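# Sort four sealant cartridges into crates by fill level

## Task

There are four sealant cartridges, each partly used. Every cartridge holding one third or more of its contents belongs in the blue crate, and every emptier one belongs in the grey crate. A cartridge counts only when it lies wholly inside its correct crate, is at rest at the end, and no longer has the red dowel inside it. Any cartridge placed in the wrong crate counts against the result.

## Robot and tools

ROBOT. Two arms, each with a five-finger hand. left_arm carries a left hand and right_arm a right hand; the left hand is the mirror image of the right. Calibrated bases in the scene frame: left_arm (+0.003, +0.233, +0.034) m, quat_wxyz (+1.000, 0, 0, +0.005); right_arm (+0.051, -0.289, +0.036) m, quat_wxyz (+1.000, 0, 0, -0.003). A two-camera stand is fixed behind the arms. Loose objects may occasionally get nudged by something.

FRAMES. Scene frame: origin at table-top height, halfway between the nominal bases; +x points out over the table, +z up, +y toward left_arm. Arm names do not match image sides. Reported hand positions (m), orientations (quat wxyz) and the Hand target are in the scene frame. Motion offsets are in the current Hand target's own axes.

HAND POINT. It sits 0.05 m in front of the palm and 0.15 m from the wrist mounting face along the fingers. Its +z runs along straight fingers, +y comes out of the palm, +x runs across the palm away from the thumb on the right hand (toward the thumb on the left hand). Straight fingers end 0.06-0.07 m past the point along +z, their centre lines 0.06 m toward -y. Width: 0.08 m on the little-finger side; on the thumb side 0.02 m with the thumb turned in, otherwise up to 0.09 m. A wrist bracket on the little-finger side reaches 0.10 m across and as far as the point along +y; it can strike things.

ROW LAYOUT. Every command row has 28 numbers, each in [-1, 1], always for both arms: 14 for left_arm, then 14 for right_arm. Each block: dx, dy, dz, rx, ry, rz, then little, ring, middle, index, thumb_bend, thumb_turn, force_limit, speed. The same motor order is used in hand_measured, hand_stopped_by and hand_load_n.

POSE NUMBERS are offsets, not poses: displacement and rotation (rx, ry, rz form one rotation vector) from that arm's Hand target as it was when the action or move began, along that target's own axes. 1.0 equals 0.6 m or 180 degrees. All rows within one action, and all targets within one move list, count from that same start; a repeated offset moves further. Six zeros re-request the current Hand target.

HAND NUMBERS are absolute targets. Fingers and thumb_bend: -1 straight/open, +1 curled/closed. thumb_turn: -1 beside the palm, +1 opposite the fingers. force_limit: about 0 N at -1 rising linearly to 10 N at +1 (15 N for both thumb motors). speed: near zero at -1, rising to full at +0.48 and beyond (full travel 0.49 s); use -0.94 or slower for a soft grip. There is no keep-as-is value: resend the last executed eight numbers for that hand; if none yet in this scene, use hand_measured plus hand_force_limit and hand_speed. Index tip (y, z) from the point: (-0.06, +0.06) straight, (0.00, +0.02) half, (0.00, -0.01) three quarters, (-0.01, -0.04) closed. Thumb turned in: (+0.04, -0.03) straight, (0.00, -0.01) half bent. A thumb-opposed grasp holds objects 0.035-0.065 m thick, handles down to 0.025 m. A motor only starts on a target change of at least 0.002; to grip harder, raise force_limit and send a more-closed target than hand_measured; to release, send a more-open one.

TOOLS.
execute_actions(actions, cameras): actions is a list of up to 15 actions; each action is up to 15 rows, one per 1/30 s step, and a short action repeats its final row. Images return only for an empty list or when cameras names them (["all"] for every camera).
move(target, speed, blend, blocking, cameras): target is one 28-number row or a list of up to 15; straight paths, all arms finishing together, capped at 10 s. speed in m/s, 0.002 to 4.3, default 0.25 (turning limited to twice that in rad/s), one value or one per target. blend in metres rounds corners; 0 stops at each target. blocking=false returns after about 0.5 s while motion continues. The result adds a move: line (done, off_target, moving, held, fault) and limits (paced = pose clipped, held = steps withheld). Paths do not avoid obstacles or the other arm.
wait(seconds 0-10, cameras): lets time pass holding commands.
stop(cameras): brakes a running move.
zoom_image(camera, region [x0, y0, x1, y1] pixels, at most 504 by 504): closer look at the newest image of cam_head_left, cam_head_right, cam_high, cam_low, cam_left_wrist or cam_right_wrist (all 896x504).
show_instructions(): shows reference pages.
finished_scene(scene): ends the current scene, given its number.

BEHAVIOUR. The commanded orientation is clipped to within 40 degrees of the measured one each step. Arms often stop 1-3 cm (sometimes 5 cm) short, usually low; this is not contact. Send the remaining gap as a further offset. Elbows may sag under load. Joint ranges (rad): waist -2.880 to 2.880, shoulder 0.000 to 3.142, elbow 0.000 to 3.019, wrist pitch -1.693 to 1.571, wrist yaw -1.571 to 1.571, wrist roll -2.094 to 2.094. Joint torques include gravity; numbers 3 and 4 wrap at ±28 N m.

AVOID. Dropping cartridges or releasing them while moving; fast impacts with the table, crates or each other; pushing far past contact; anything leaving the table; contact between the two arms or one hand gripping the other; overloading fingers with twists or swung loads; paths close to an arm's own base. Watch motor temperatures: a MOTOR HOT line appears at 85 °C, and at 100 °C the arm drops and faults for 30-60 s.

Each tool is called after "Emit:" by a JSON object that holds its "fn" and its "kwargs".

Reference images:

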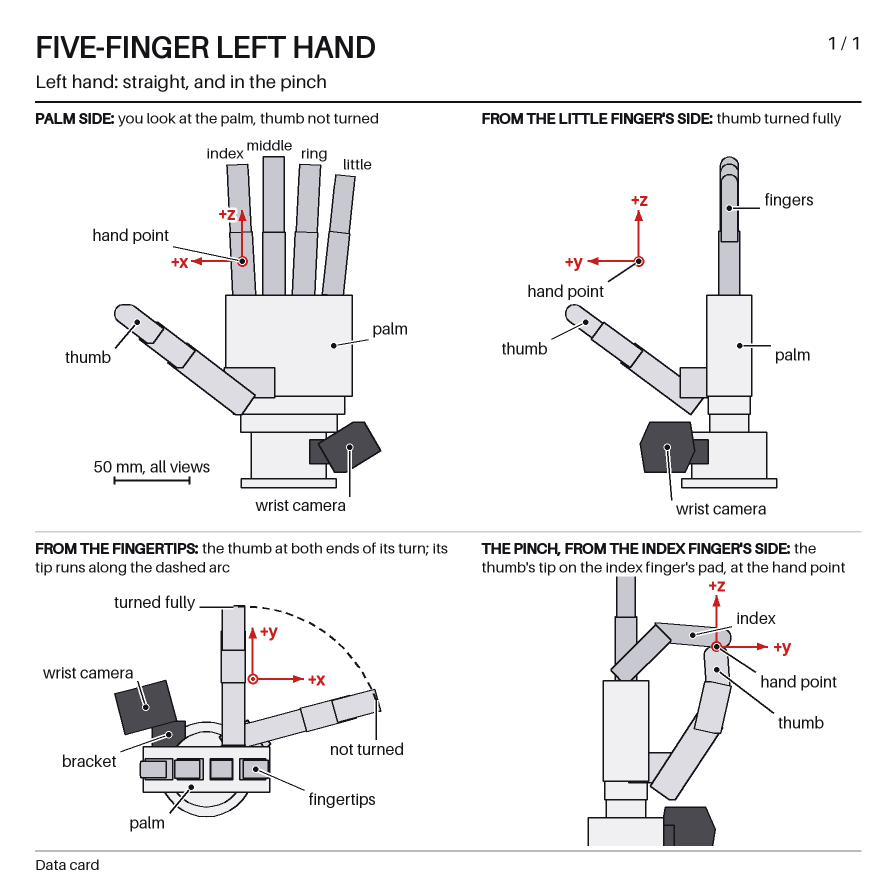

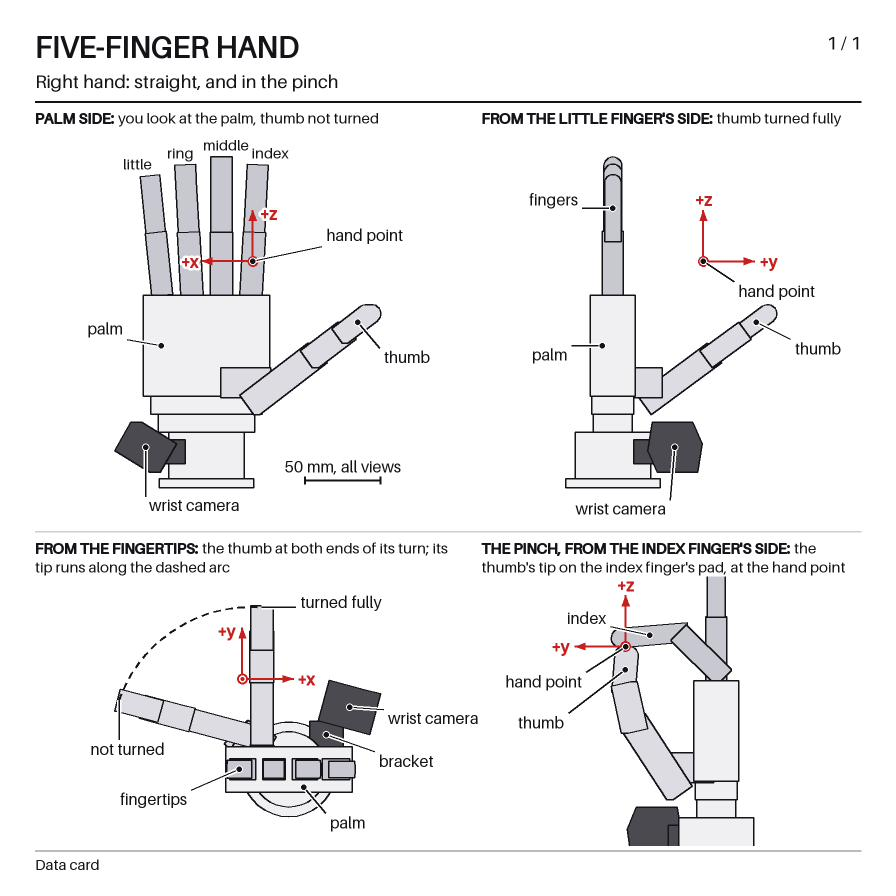

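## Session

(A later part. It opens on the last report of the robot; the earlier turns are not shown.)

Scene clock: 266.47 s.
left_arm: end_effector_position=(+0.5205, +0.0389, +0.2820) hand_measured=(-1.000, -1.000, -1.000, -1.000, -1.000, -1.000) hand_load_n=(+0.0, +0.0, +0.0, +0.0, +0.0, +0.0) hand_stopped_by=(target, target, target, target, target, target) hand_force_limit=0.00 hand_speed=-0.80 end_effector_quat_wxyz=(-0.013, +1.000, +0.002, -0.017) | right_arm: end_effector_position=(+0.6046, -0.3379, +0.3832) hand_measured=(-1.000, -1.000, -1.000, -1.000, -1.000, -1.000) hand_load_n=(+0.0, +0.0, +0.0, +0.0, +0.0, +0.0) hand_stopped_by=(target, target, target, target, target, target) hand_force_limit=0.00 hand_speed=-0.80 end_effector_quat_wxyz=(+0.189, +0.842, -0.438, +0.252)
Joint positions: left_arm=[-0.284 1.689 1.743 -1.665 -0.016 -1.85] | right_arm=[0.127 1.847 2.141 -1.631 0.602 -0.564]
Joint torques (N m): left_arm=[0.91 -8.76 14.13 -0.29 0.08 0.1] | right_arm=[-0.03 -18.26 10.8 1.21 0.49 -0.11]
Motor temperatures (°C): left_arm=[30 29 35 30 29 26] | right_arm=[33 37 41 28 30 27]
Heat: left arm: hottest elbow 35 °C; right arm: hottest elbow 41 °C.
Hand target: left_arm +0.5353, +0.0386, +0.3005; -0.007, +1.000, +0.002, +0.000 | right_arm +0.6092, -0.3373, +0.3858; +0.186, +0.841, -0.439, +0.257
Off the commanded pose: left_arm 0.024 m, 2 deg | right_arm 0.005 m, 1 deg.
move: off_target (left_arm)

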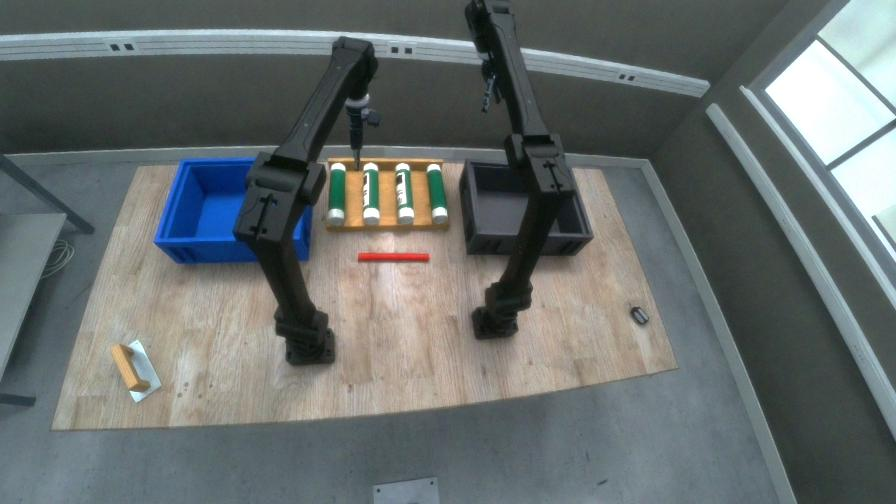

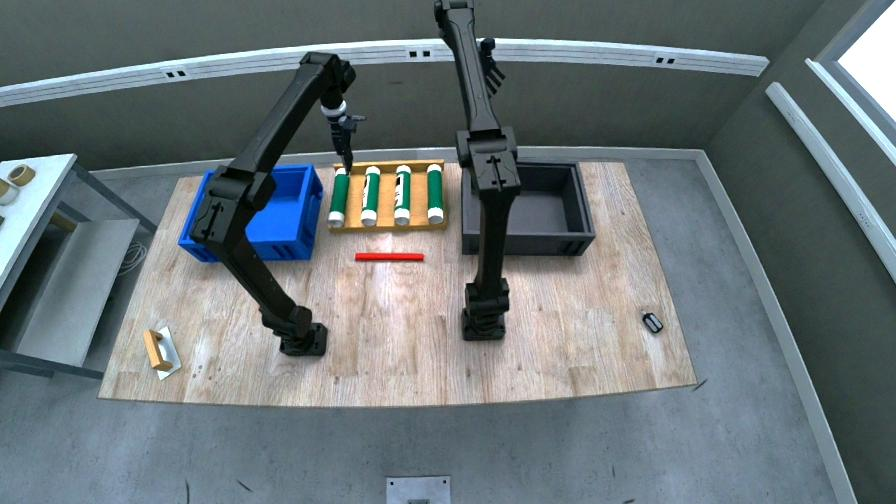

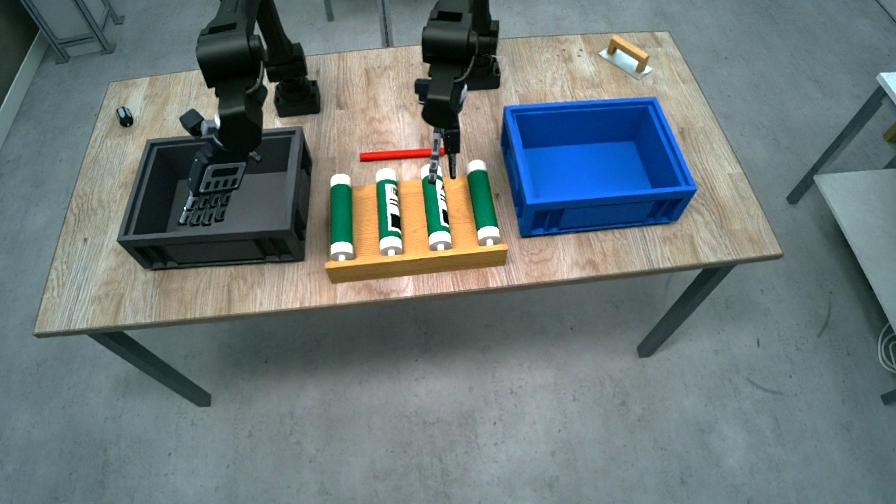

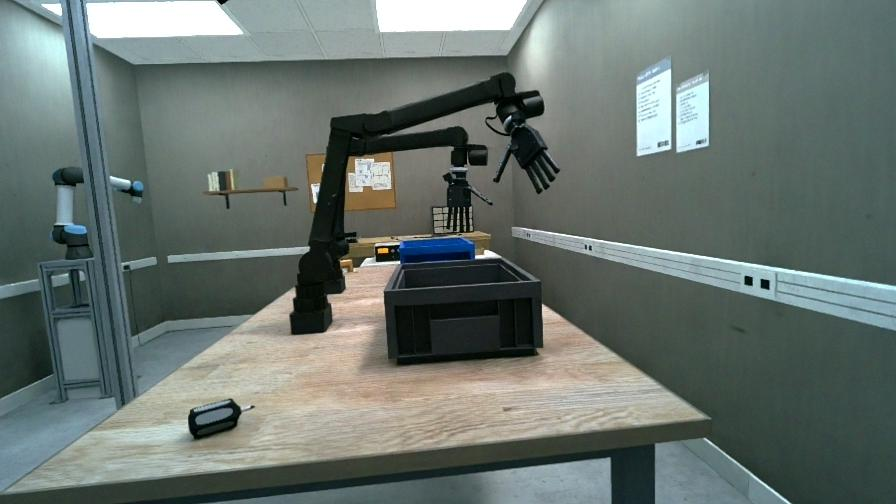

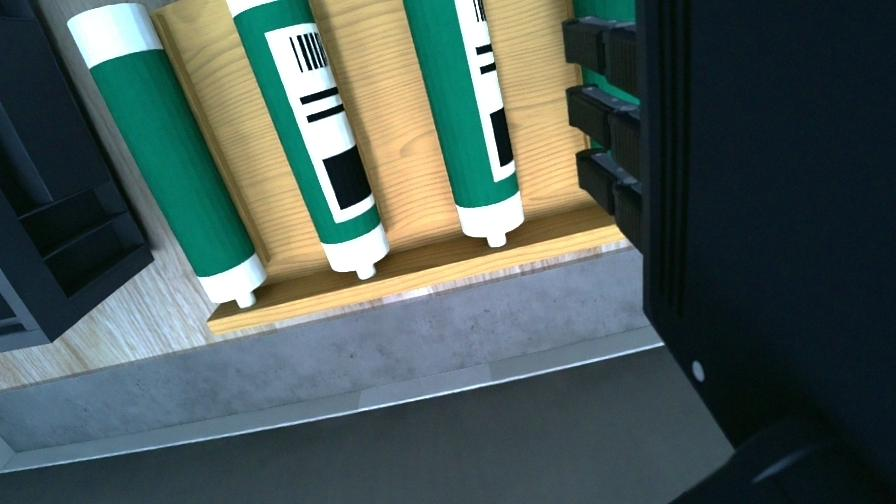

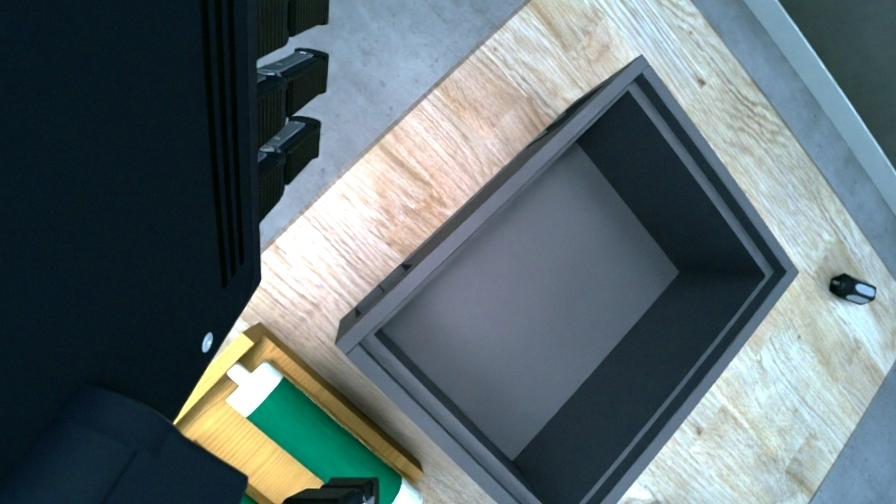

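Emit:
{"fn": "move", "kwargs": {"target": [0.0328,-0.0107,0.2208,0,0,0,-1,-1,-1,-1,-1,1,0,-0.5,0,0,0,0,0,0,-1,-1,-1,-1,-1,-1,0,-0.8], "speed": 0.15, "cameras": ["all"]}}

Scene clock: 398.83 s.
left_arm: end_effector_position=(+0.5508, +0.0413, +0.1713) hand_measured=(-1.000, -1.000, -1.000, -1.000, -1.000, +1.000) hand_load_n=(+0.0, +0.0, +0.0, +0.0, +0.0, -0.5) hand_stopped_by=(target, target, target, target, target, target) hand_force_limit=0.00 hand_speed=-0.50 end_effector_quat_wxyz=(-0.008, +1.000, -0.001, -0.001) | right_arm: end_effector_position=(+0.6046, -0.3379, +0.3832) hand_measured=(-1.000, -1.000, -1.000, -1.000, -1.000, -1.000) hand_load_n=(+0.0, +0.0, +0.0, +0.0, +0.0, +0.0) hand_stopped_by=(target, target, target, target, target, target) hand_force_limit=0.00 hand_speed=-0.80 end_effector_quat_wxyz=(+0.189, +0.842, -0.438, +0.252)
Joint positions: left_arm=[-0.264 1.766 1.55 -1.361 -0.016 -1.824] | right_arm=[0.127 1.847 2.141 -1.631 0.602 -0.564]
Joint torques (N m): left_arm=[0.97 -9.88 8.64 0.42 0.11 0.13] | right_arm=[-0.15 -18.43 10.88 1.18 0.5 -0.12]
Motor temperatures (°C): left_arm=[29 30 41 30 28 26] | right_arm=[32 37 43 27 30 26]
Heat: left arm: hottest elbow 41 °C; right arm: hottest elbow 43 °C.
Hand target: left_arm +0.5550, +0.0471, +0.1680; -0.007, +1.000, +0.002, +0.000 | right_arm +0.6092, -0.3373, +0.3858; +0.186, +0.841, -0.439, +0.257
Off the commanded pose: left_arm 0.008 m, 0 deg | right_arm 0.005 m, 1 deg.
move: done

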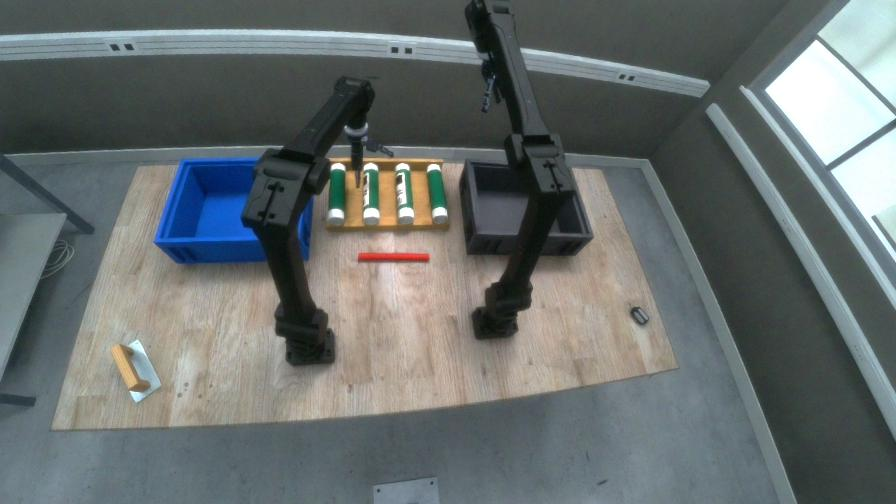

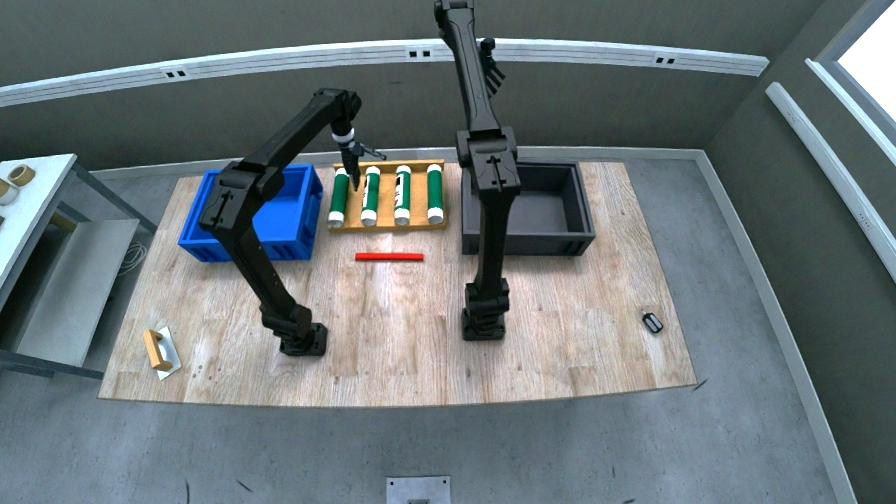

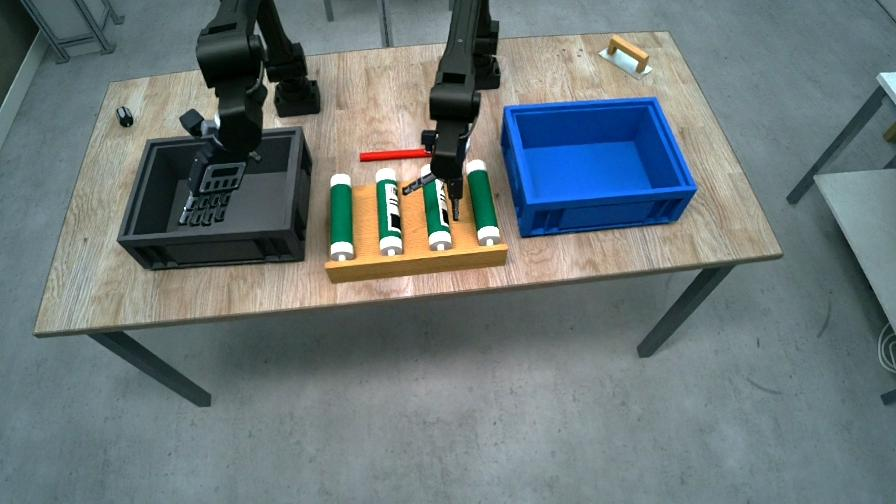

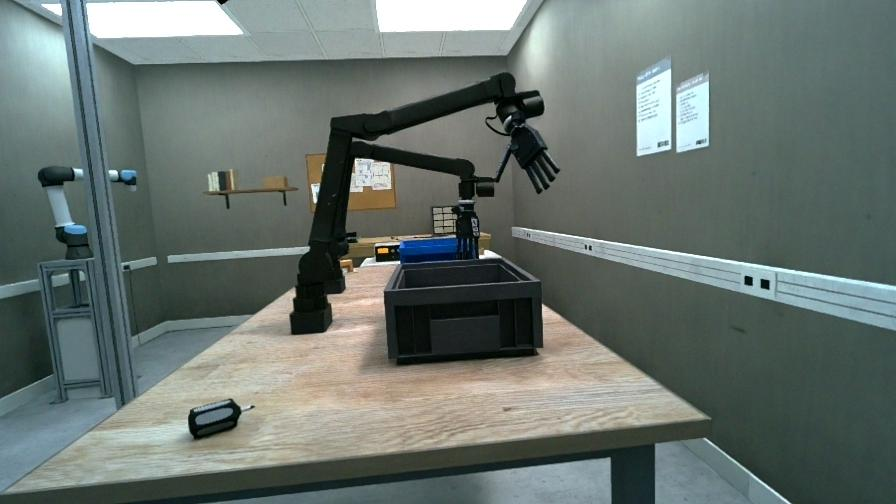

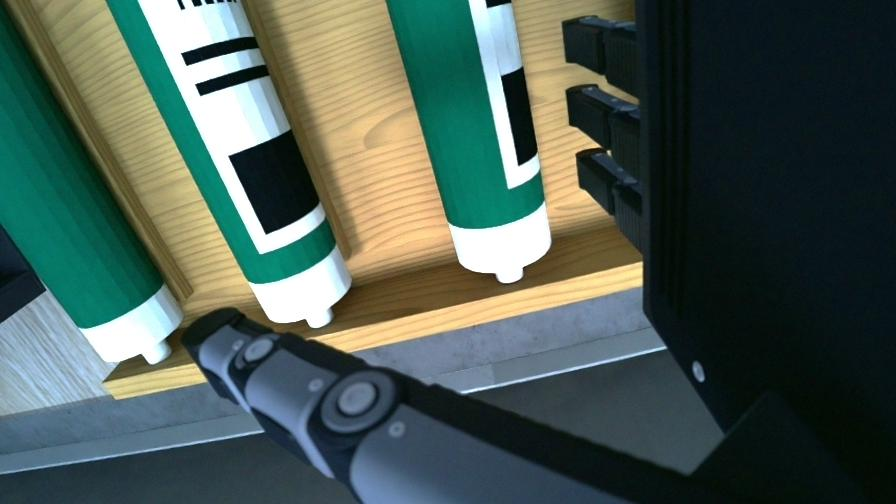

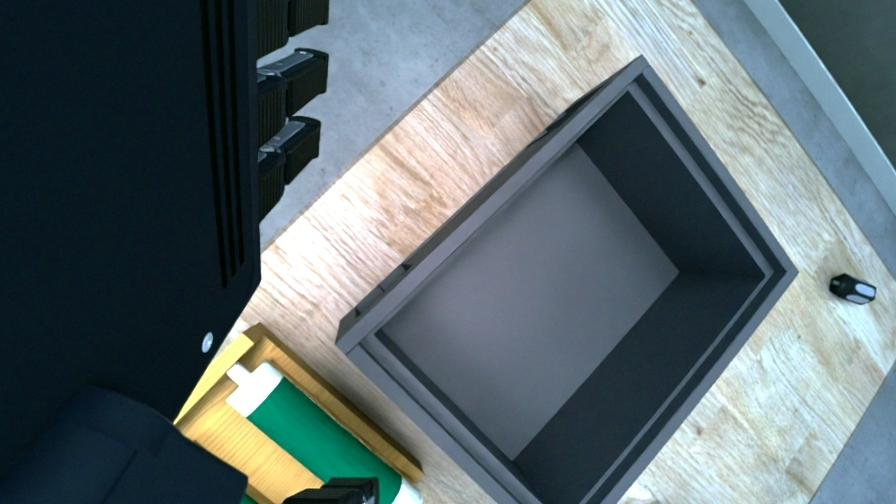

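Emit:
{"fn": "move", "kwargs": {"target": [0,-0.01,0.1217,0,0,0,-1,-1,-1,-1,-1,1,0,-0.5,0,0,0,0,0,0,-1,-1,-1,-1,-1,-1,0,-0.8], "speed": 0.08, "cameras": ["cam_left_wrist","cam_high","cam_head_right"]}}

Scene clock: 410.17 s.
left_arm: end_effector_position=(+0.5528, +0.0468, +0.1106) hand_measured=(-1.000, -1.000, -1.000, -1.000, -1.000, +1.000) hand_load_n=(+0.0, +0.0, +0.0, +0.0, +0.0, +0.0) hand_stopped_by=(target, target, target, target, target, target) hand_force_limit=0.00 hand_speed=-0.50 end_effector_quat_wxyz=(-0.007, +1.000, +0.000, +0.005) | right_arm: end_effector_position=(+0.6046, -0.3379, +0.3832) hand_measured=(-1.000, -1.000, -1.000, -1.000, -1.000, -1.000) hand_load_n=(+0.0, +0.0, +0.0, +0.0, +0.0, +0.0) hand_stopped_by=(target, target, target, target, target, target) hand_force_limit=0.00 hand_speed=-0.80 end_effector_quat_wxyz=(+0.189, +0.842, -0.438, +0.252)
Joint positions: left_arm=[-0.253 1.806 1.438 -1.197 -0.015 -1.813] | right_arm=[0.127 1.847 2.141 -1.631 0.602 -0.564]
Joint torques (N m): left_arm=[1.2 -9.29 7.19 1.05 0.1 0.16] | right_arm=[0.21 -18.43 10.74 1.22 0.5 -0.11]
Heat: left arm: hottest elbow 40 °C; right arm: hottest elbow 43 °C.
Hand target: left_arm +0.5550, +0.0541, +0.0952; -0.007, +1.000, +0.002, +0.000 | right_arm +0.6092, -0.3373, +0.3858; +0.186, +0.841, -0.439, +0.257
Off the commanded pose: left_arm 0.017 m, 1 deg | right_arm 0.005 m, 1 deg.
move: off_target (left_arm)
Images, in order (width x height): cam_head_right 896x504, cam_high 896x504, cam_left_wrist 896x504.

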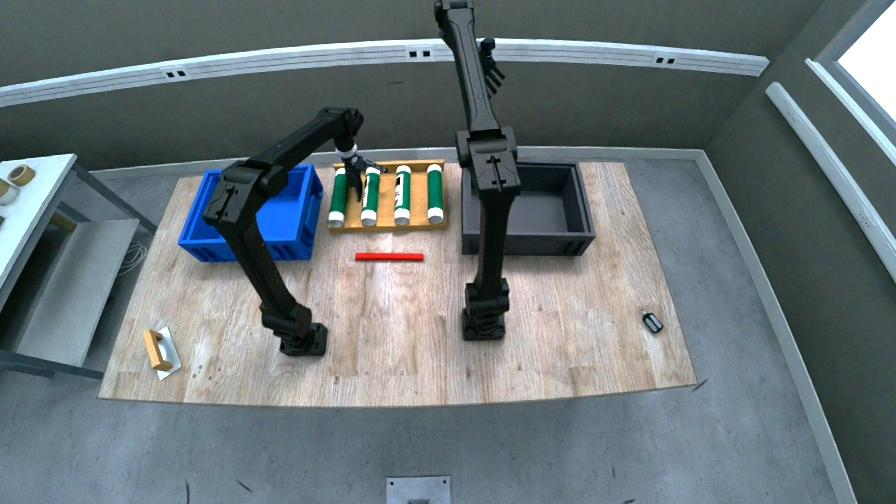

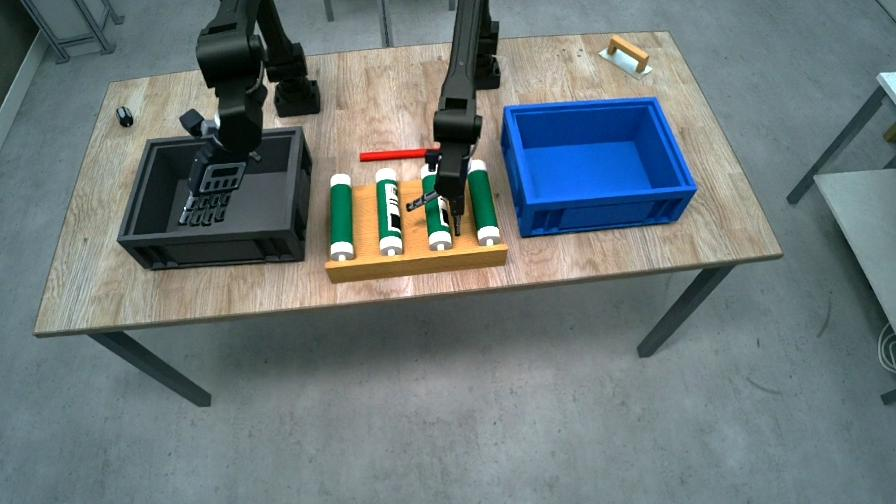

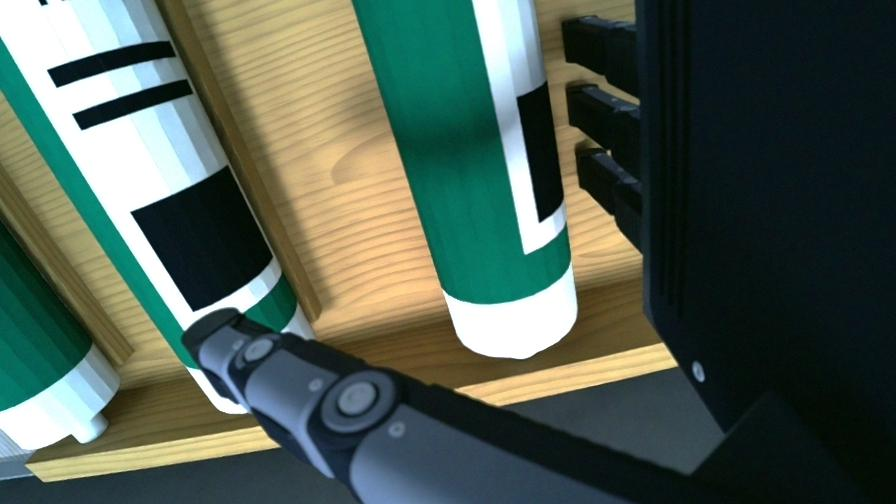

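Emit:
{"fn": "move", "kwargs": {"target": [0,0,0.025,0,0,0,-1,-1,-1,-1,-1,1,0,-0.5,0,0,0,0,0,0,-1,-1,-1,-1,-1,-1,0,-0.8], "speed": 0.06, "cameras": ["cam_left_wrist","cam_low"]}}

Scene clock: 417.90 s.
left_arm: end_effector_position=(+0.5522, +0.0470, +0.1093) hand_measured=(-1.000, -1.000, -1.000, -1.000, -1.000, +1.000) hand_load_n=(+0.0, +0.0, +0.5, +0.0, +0.0, +0.0) hand_stopped_by=(target, target, target, target, target, target) hand_force_limit=0.00 hand_speed=-0.50 end_effector_quat_wxyz=(-0.006, +1.000, +0.000, +0.008) | right_arm: end_effector_position=(+0.6046, -0.3379, +0.3832) hand_measured=(-1.000, -1.000, -1.000, -1.000, -1.000, -1.000) hand_load_n=(+0.0, +0.0, +0.0, +0.0, +0.0, +0.0) hand_stopped_by=(target, target, target, target, target, target) hand_force_limit=0.00 hand_speed=-0.80 end_effector_quat_wxyz=(+0.189, +0.842, -0.438, +0.252)
Joint positions: left_arm=[-0.253 1.801 1.426 -1.183 -0.015 -1.813] | right_arm=[0.127 1.847 2.141 -1.631 0.602 -0.564]
Joint torques (N m): left_arm=[1.38 -7.65 6.42 1.74 0.1 0.16] | right_arm=[-0.03 -18.43 10.82 1.32 0.51 -0.09]
Heat: left arm: hottest elbow 40 °C; right arm: hottest elbow 43 °C.
Hand target: left_arm +0.5550, +0.0543, +0.0802; -0.007, +1.000, +0.002, +0.000 | right_arm +0.6092, -0.3373, +0.3858; +0.186, +0.841, -0.439, +0.257
Off the commanded pose: left_arm 0.030 m, 1 deg | right_arm 0.005 m, 1 deg.
move: off_target (left_arm)
Images, in order (width x height): cam_low 896x504, cam_left_wrist 896x504.

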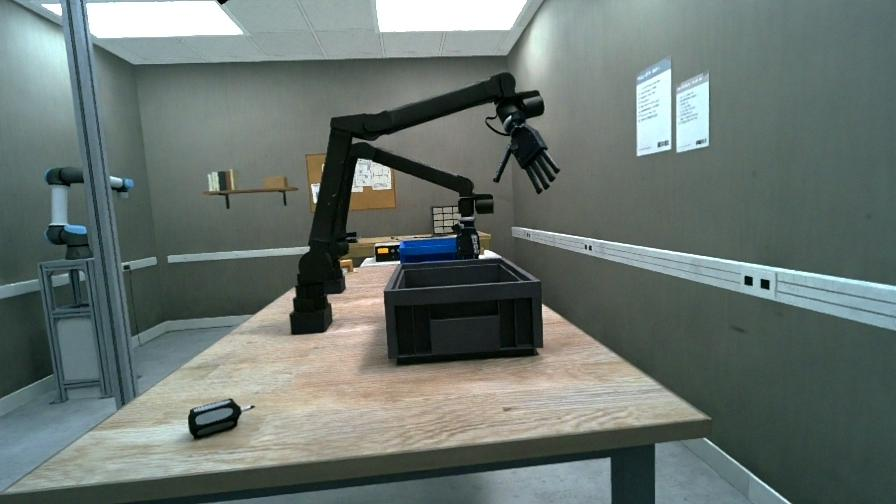

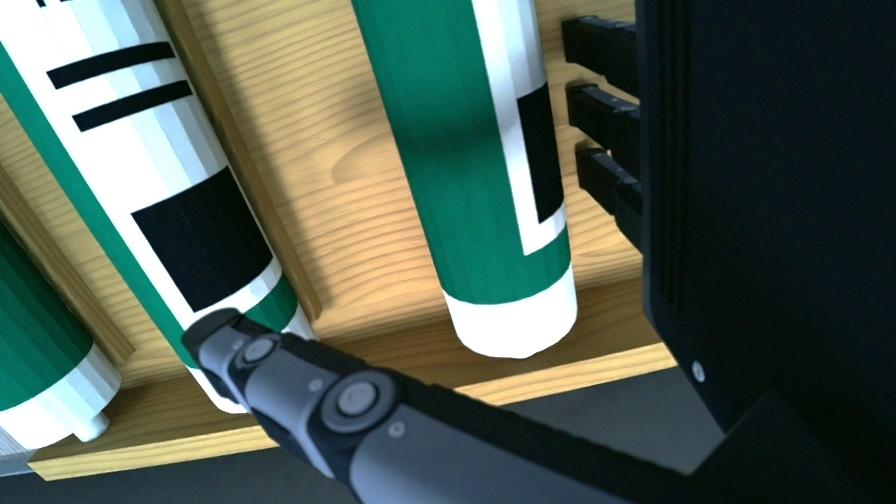

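Emit:
{"fn": "zoom_image", "kwargs": {"camera": "cam_left_wrist", "region": [400, 0, 660, 380]}}

Scaled by 1.326.

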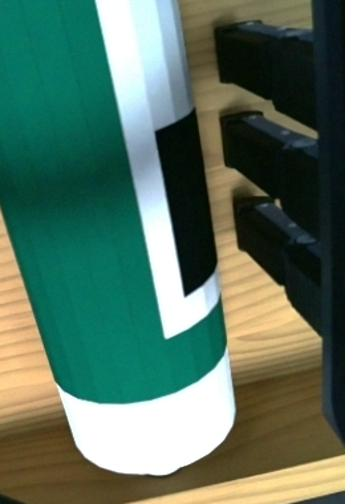

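Emit:
{"fn": "move", "kwargs": {"target": [[0,0,-0.18,0,0,0,-1,-1,-1,-1,-1,1,0,-0.5,0,0,0,0,0,0,-1,-1,-1,-1,-1,-1,0,-0.8],[0,0,-0.18,0.25,0,0,-0.5,-0.5,-0.5,-0.5,-1,1,0,-0.5,0,0,0,0,0,0,-1,-1,-1,-1,-1,-1,0,-0.8]], "speed": 0.15, "cameras": ["cam_left_wrist","cam_low","cam_head_left","cam_high"]}}

Scene clock: 463.40 s.
left_arm: end_effector_position=(+0.5497, +0.0619, +0.1836) hand_measured=(-0.500, -0.500, -0.500, -0.500, -1.000, +1.000) hand_load_n=(+0.0, +0.0, +0.0, +0.0, +0.0, +0.0) hand_stopped_by=(target, target, target, target, target, target) hand_force_limit=0.00 hand_speed=-0.50 end_effector_quat_wxyz=(-0.359, +0.932, -0.020, +0.040) | right_arm: end_effector_position=(+0.6046, -0.3379, +0.3832) hand_measured=(-1.000, -1.000, -1.000, -1.000, -1.000, -1.000) hand_load_n=(+0.0, +0.0, +0.0, -0.5, +0.0, +0.0) hand_stopped_by=(target, target, target, target, target, target) hand_force_limit=0.00 hand_speed=-0.80 end_effector_quat_wxyz=(+0.189, +0.842, -0.438, +0.252)
Joint positions: left_arm=[-0.48 1.891 1.718 -1.692 -0.688 -2.104] | right_arm=[0.127 1.847 2.141 -1.631 0.602 -0.564]
Joint torques (N m): left_arm=[-0.91 -10.46 10.93 -0.69 -0.55 -0.03] | right_arm=[0.09 -18.61 10.74 1.2 0.52 -0.1]
Motor temperatures (°C): left_arm=[29 30 36 29 28 26] | right_arm=[32 37 43 27 30 26]
Heat: left arm: hottest elbow 36 °C; right arm: hottest elbow 43 °C.
Hand target: left_arm +0.5550, +0.0528, +0.1883; -0.389, +0.921, +0.002, -0.001 | right_arm +0.6092, -0.3373, +0.3858; +0.186, +0.841, -0.439, +0.257
Off the commanded pose: left_arm 0.011 m, 6 deg | right_arm 0.005 m, 1 deg.
joint sent to its limit (left arm) — joint 4 (wrist pitch), lower limit; joint 6 (wrist roll), lower limit. The joint targets are off in orientation, not in position.
move: off_target (left_arm); target 2's new numbers were sent with left_arm's hand 0.011 m and 6 deg from that target
Images, in order (width x height): cam_head_left 896x504, cam_high 896x504, cam_low 896x504, cam_left_wrist 896x504.

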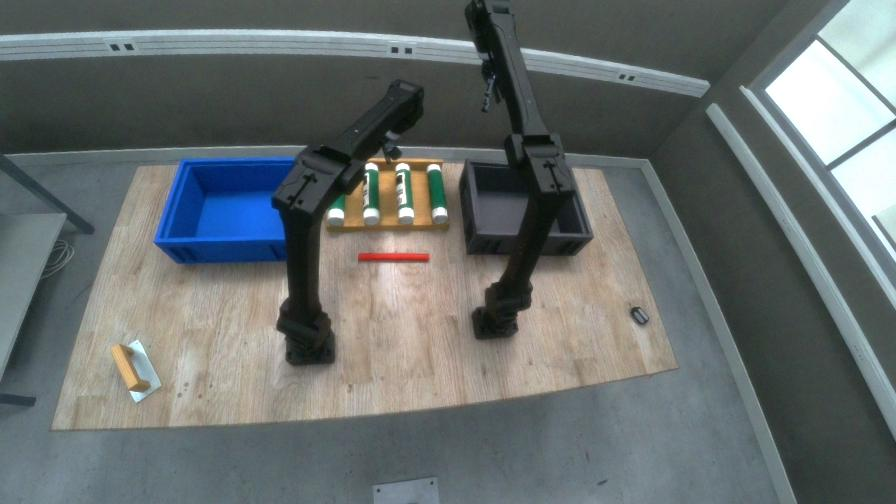

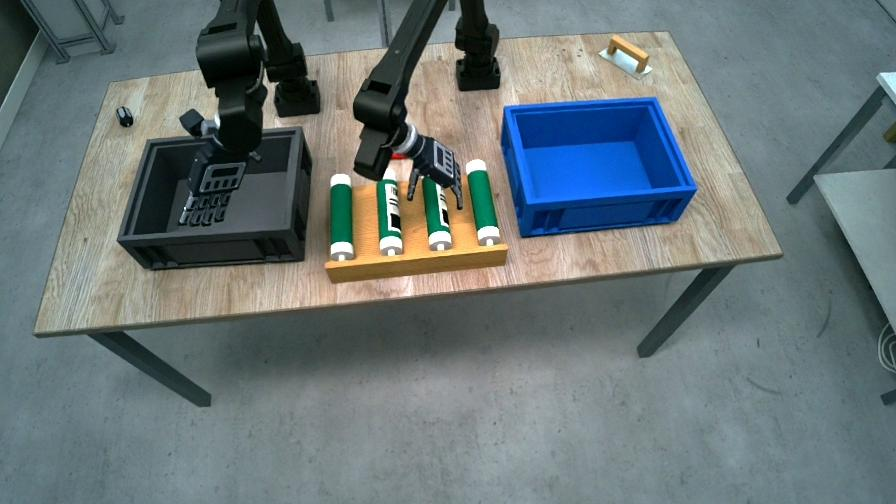

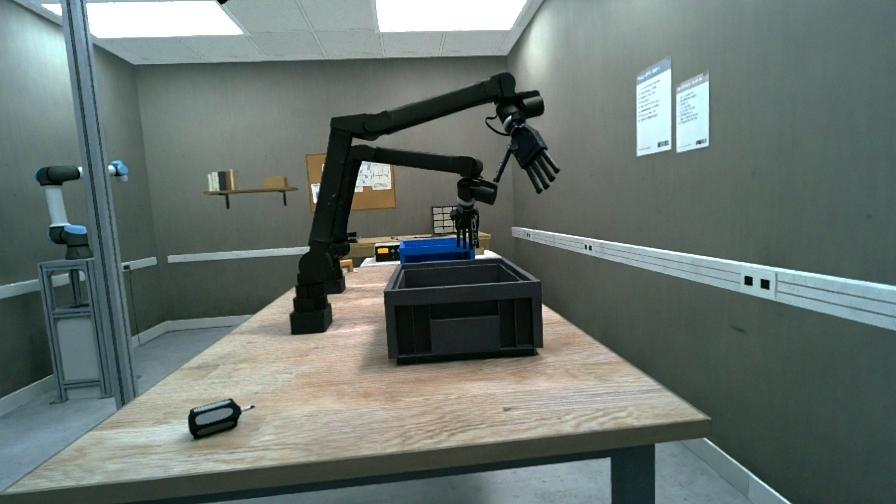

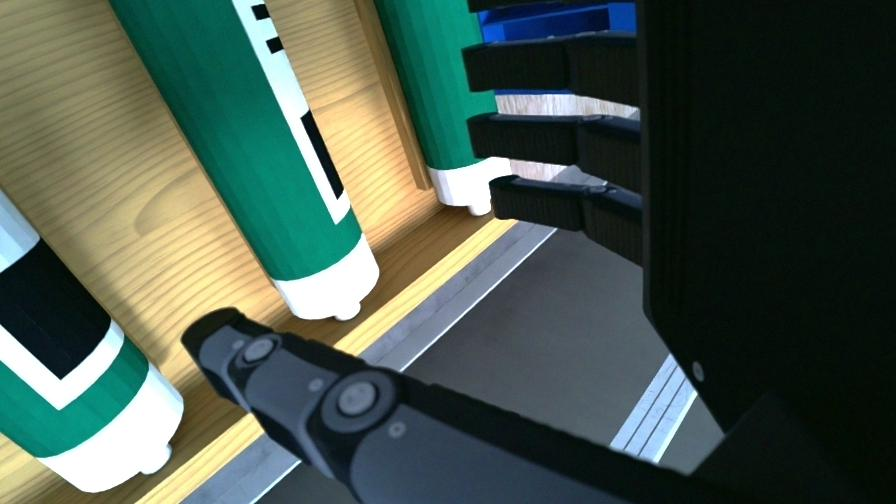

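Emit:
{"fn": "move", "kwargs": {"target": [[-0.0917,-0.0823,-0.0637,-0.199,0.199,0.471,-0.5,-0.5,-0.5,-0.5,-1,1,0,-0.5,0,0,0,0,0,0,-1,-1,-1,-1,-1,-1,0,-0.8],[-0.1333,0.0122,0.0304,0,0.712,0.702,-0.5,-0.5,-0.5,-0.5,-1,1,0,-0.5,0,0,0,0,0,0,-1,-1,-1,-1,-1,-1,0,-0.8]], "speed": 0.3, "blend": 0.05, "cameras": ["cam_left_wrist","cam_low","cam_head_left","cam_high"]}}

Scene clock: 506.13 s.
left_arm: end_effector_position=(+0.4729, +0.0545, +0.1687) hand_measured=(-0.500, -0.500, -0.500, -0.500, -1.000, +1.000) hand_load_n=(+0.0, +0.0, +0.0, +0.0, +0.0, +0.0) hand_stopped_by=(target, target, target, target, target, target) hand_force_limit=0.00 hand_speed=-0.50 end_effector_quat_wxyz=(-0.001, +0.000, +0.924, -0.382) | right_arm: end_effector_position=(+0.6046, -0.3379, +0.3832) hand_measured=(-1.000, -1.000, -1.000, -1.000, -1.000, -1.000) hand_load_n=(+0.0, +0.0, +0.0, +0.0, +0.0, +0.5) hand_stopped_by=(target, target, target, target, target, target) hand_force_limit=0.00 hand_speed=-0.80 end_effector_quat_wxyz=(+0.189, +0.842, -0.438, +0.252)
Joint positions: left_arm=[-0.176 1.68 1.384 -1.114 0.77 1.341] | right_arm=[0.127 1.847 2.141 -1.631 0.602 -0.564]
Joint torques (N m): left_arm=[1.38 -9.58 9.18 0.03 0.65 0.18] | right_arm=[0.09 -18.55 10.78 1.2 0.5 -0.14]
Heat: left arm: hottest elbow 37 °C; right arm: hottest elbow 44 °C.
Hand target: left_arm +0.4750, +0.0604, +0.1702; +0.001, -0.002, +0.924, -0.383 | right_arm +0.6092, -0.3373, +0.3858; +0.186, +0.841, -0.439, +0.257
Off the commanded pose: left_arm 0.006 m, 0 deg | right_arm 0.005 m, 1 deg.
move: done
Images, in order (width x height): cam_head_left 896x504, cam_high 896x504, cam_low 896x504, cam_left_wrist 896x504.

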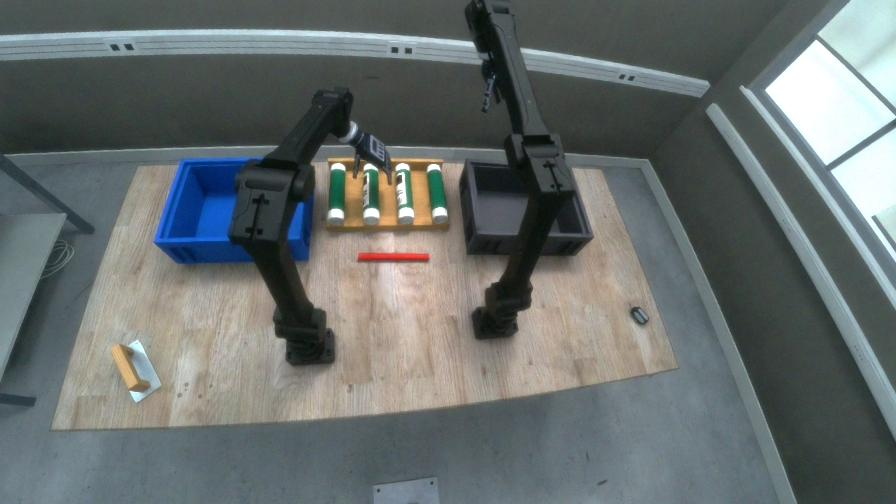

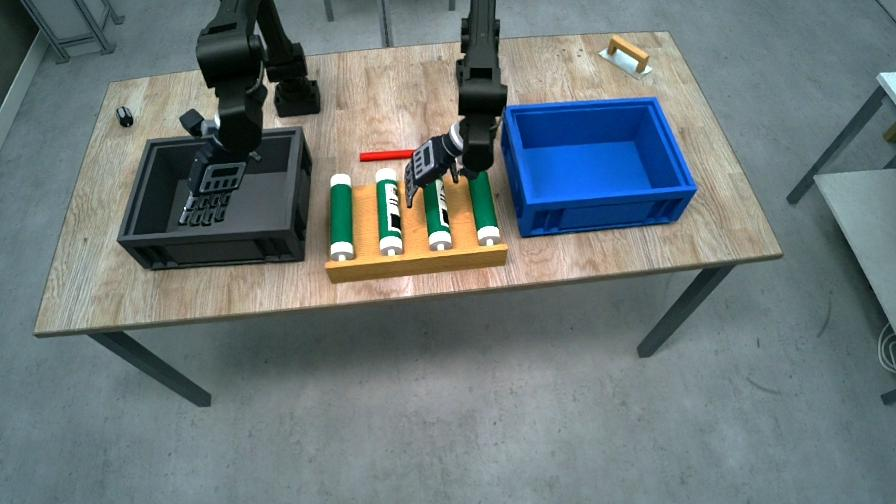

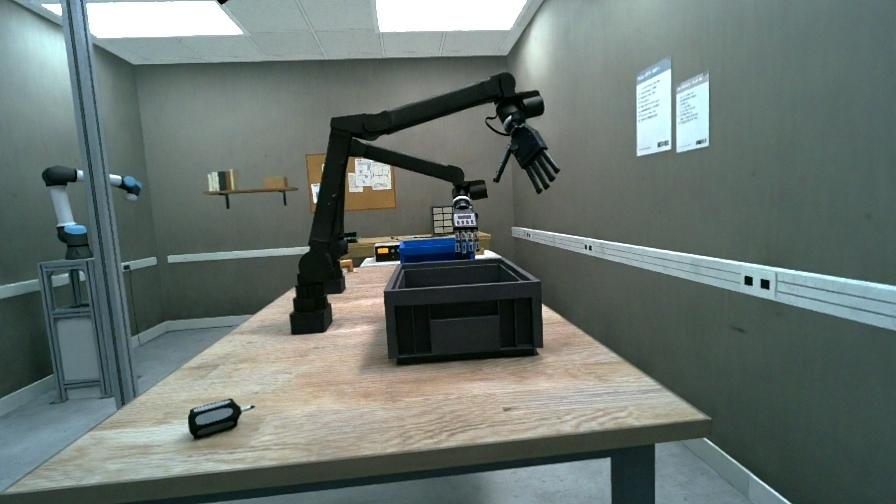

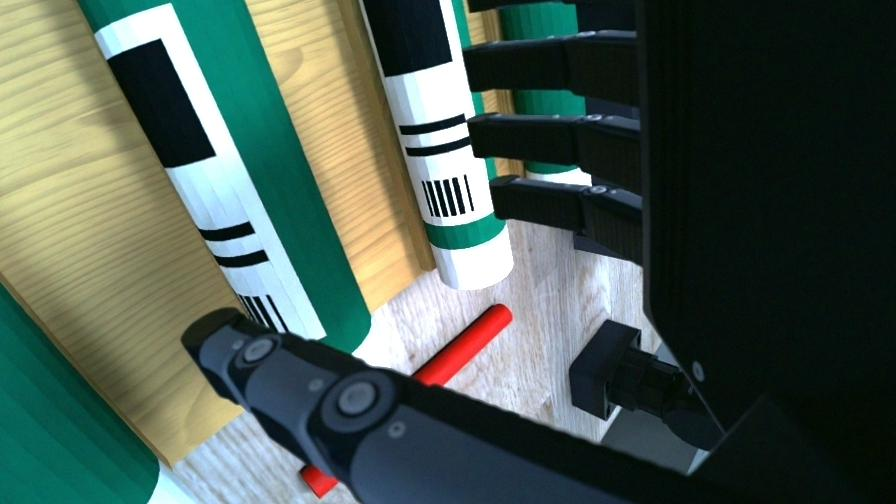

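Emit:
{"fn": "move", "kwargs": {"target": [0,-0.0825,0.0589,0,0,0,-0.5,-0.5,-0.5,-0.5,-1,1,0,-0.5,0,0,0,0,0,0,-1,-1,-1,-1,-1,-1,0,-0.8], "speed": 0.1, "cameras": ["cam_left_wrist"]}}

Scene clock: 527.27 s.
left_arm: end_effector_position=(+0.4617, +0.0074, +0.1701) hand_measured=(-0.500, -0.500, -0.500, -0.500, -1.000, +1.000) hand_load_n=(+0.0, +0.0, +0.0, +0.0, +0.0, +0.0) hand_stopped_by=(target, target, target, target, target, target) hand_force_limit=0.00 hand_speed=-0.50 end_effector_quat_wxyz=(-0.015, -0.009, +0.925, -0.379) | right_arm: end_effector_position=(+0.6046, -0.3379, +0.3832) hand_measured=(-1.000, -1.000, -1.000, -1.000, -1.000, -1.000) hand_load_n=(+0.0, +0.0, +0.0, +0.0, +0.0, +0.0) hand_stopped_by=(target, target, target, target, target, target) hand_force_limit=0.00 hand_speed=-0.80 end_effector_quat_wxyz=(+0.189, +0.842, -0.438, +0.252)
Joint positions: left_arm=[-0.27 1.68 1.384 -1.053 0.752 1.205] | right_arm=[0.127 1.847 2.141 -1.631 0.602 -0.564]
Joint torques (N m): left_arm=[-0.32 -9 11.93 0.85 0.43 0.05] | right_arm=[-0.15 -18.37 10.8 1.17 0.5 -0.11]
Heat: left arm: hottest elbow 36 °C; right arm: hottest elbow 44 °C.
Hand target: left_arm +0.4753, +0.0004, +0.1803; +0.001, -0.002, +0.924, -0.383 | right_arm +0.6092, -0.3373, +0.3858; +0.186, +0.841, -0.439, +0.257
Off the commanded pose: left_arm 0.018 m, 2 deg | right_arm 0.005 m, 1 deg.
move: off_target (left_arm)
Images, in order (width x height): cam_left_wrist 896x504.

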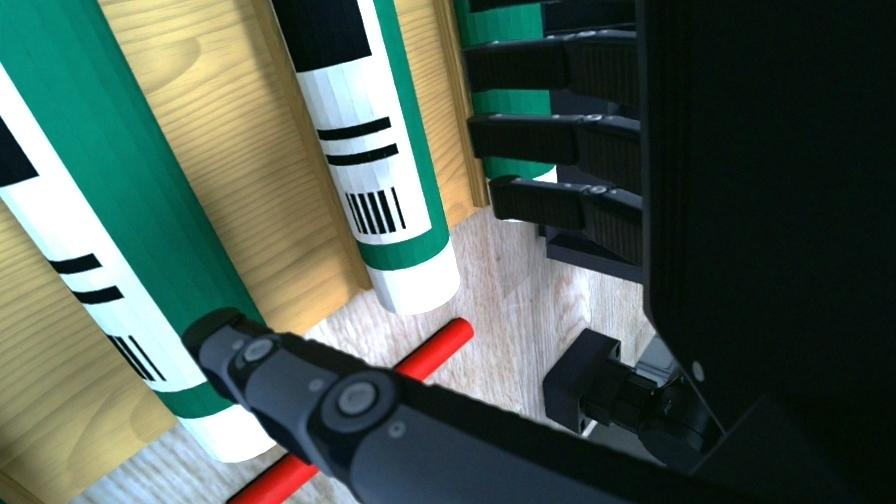

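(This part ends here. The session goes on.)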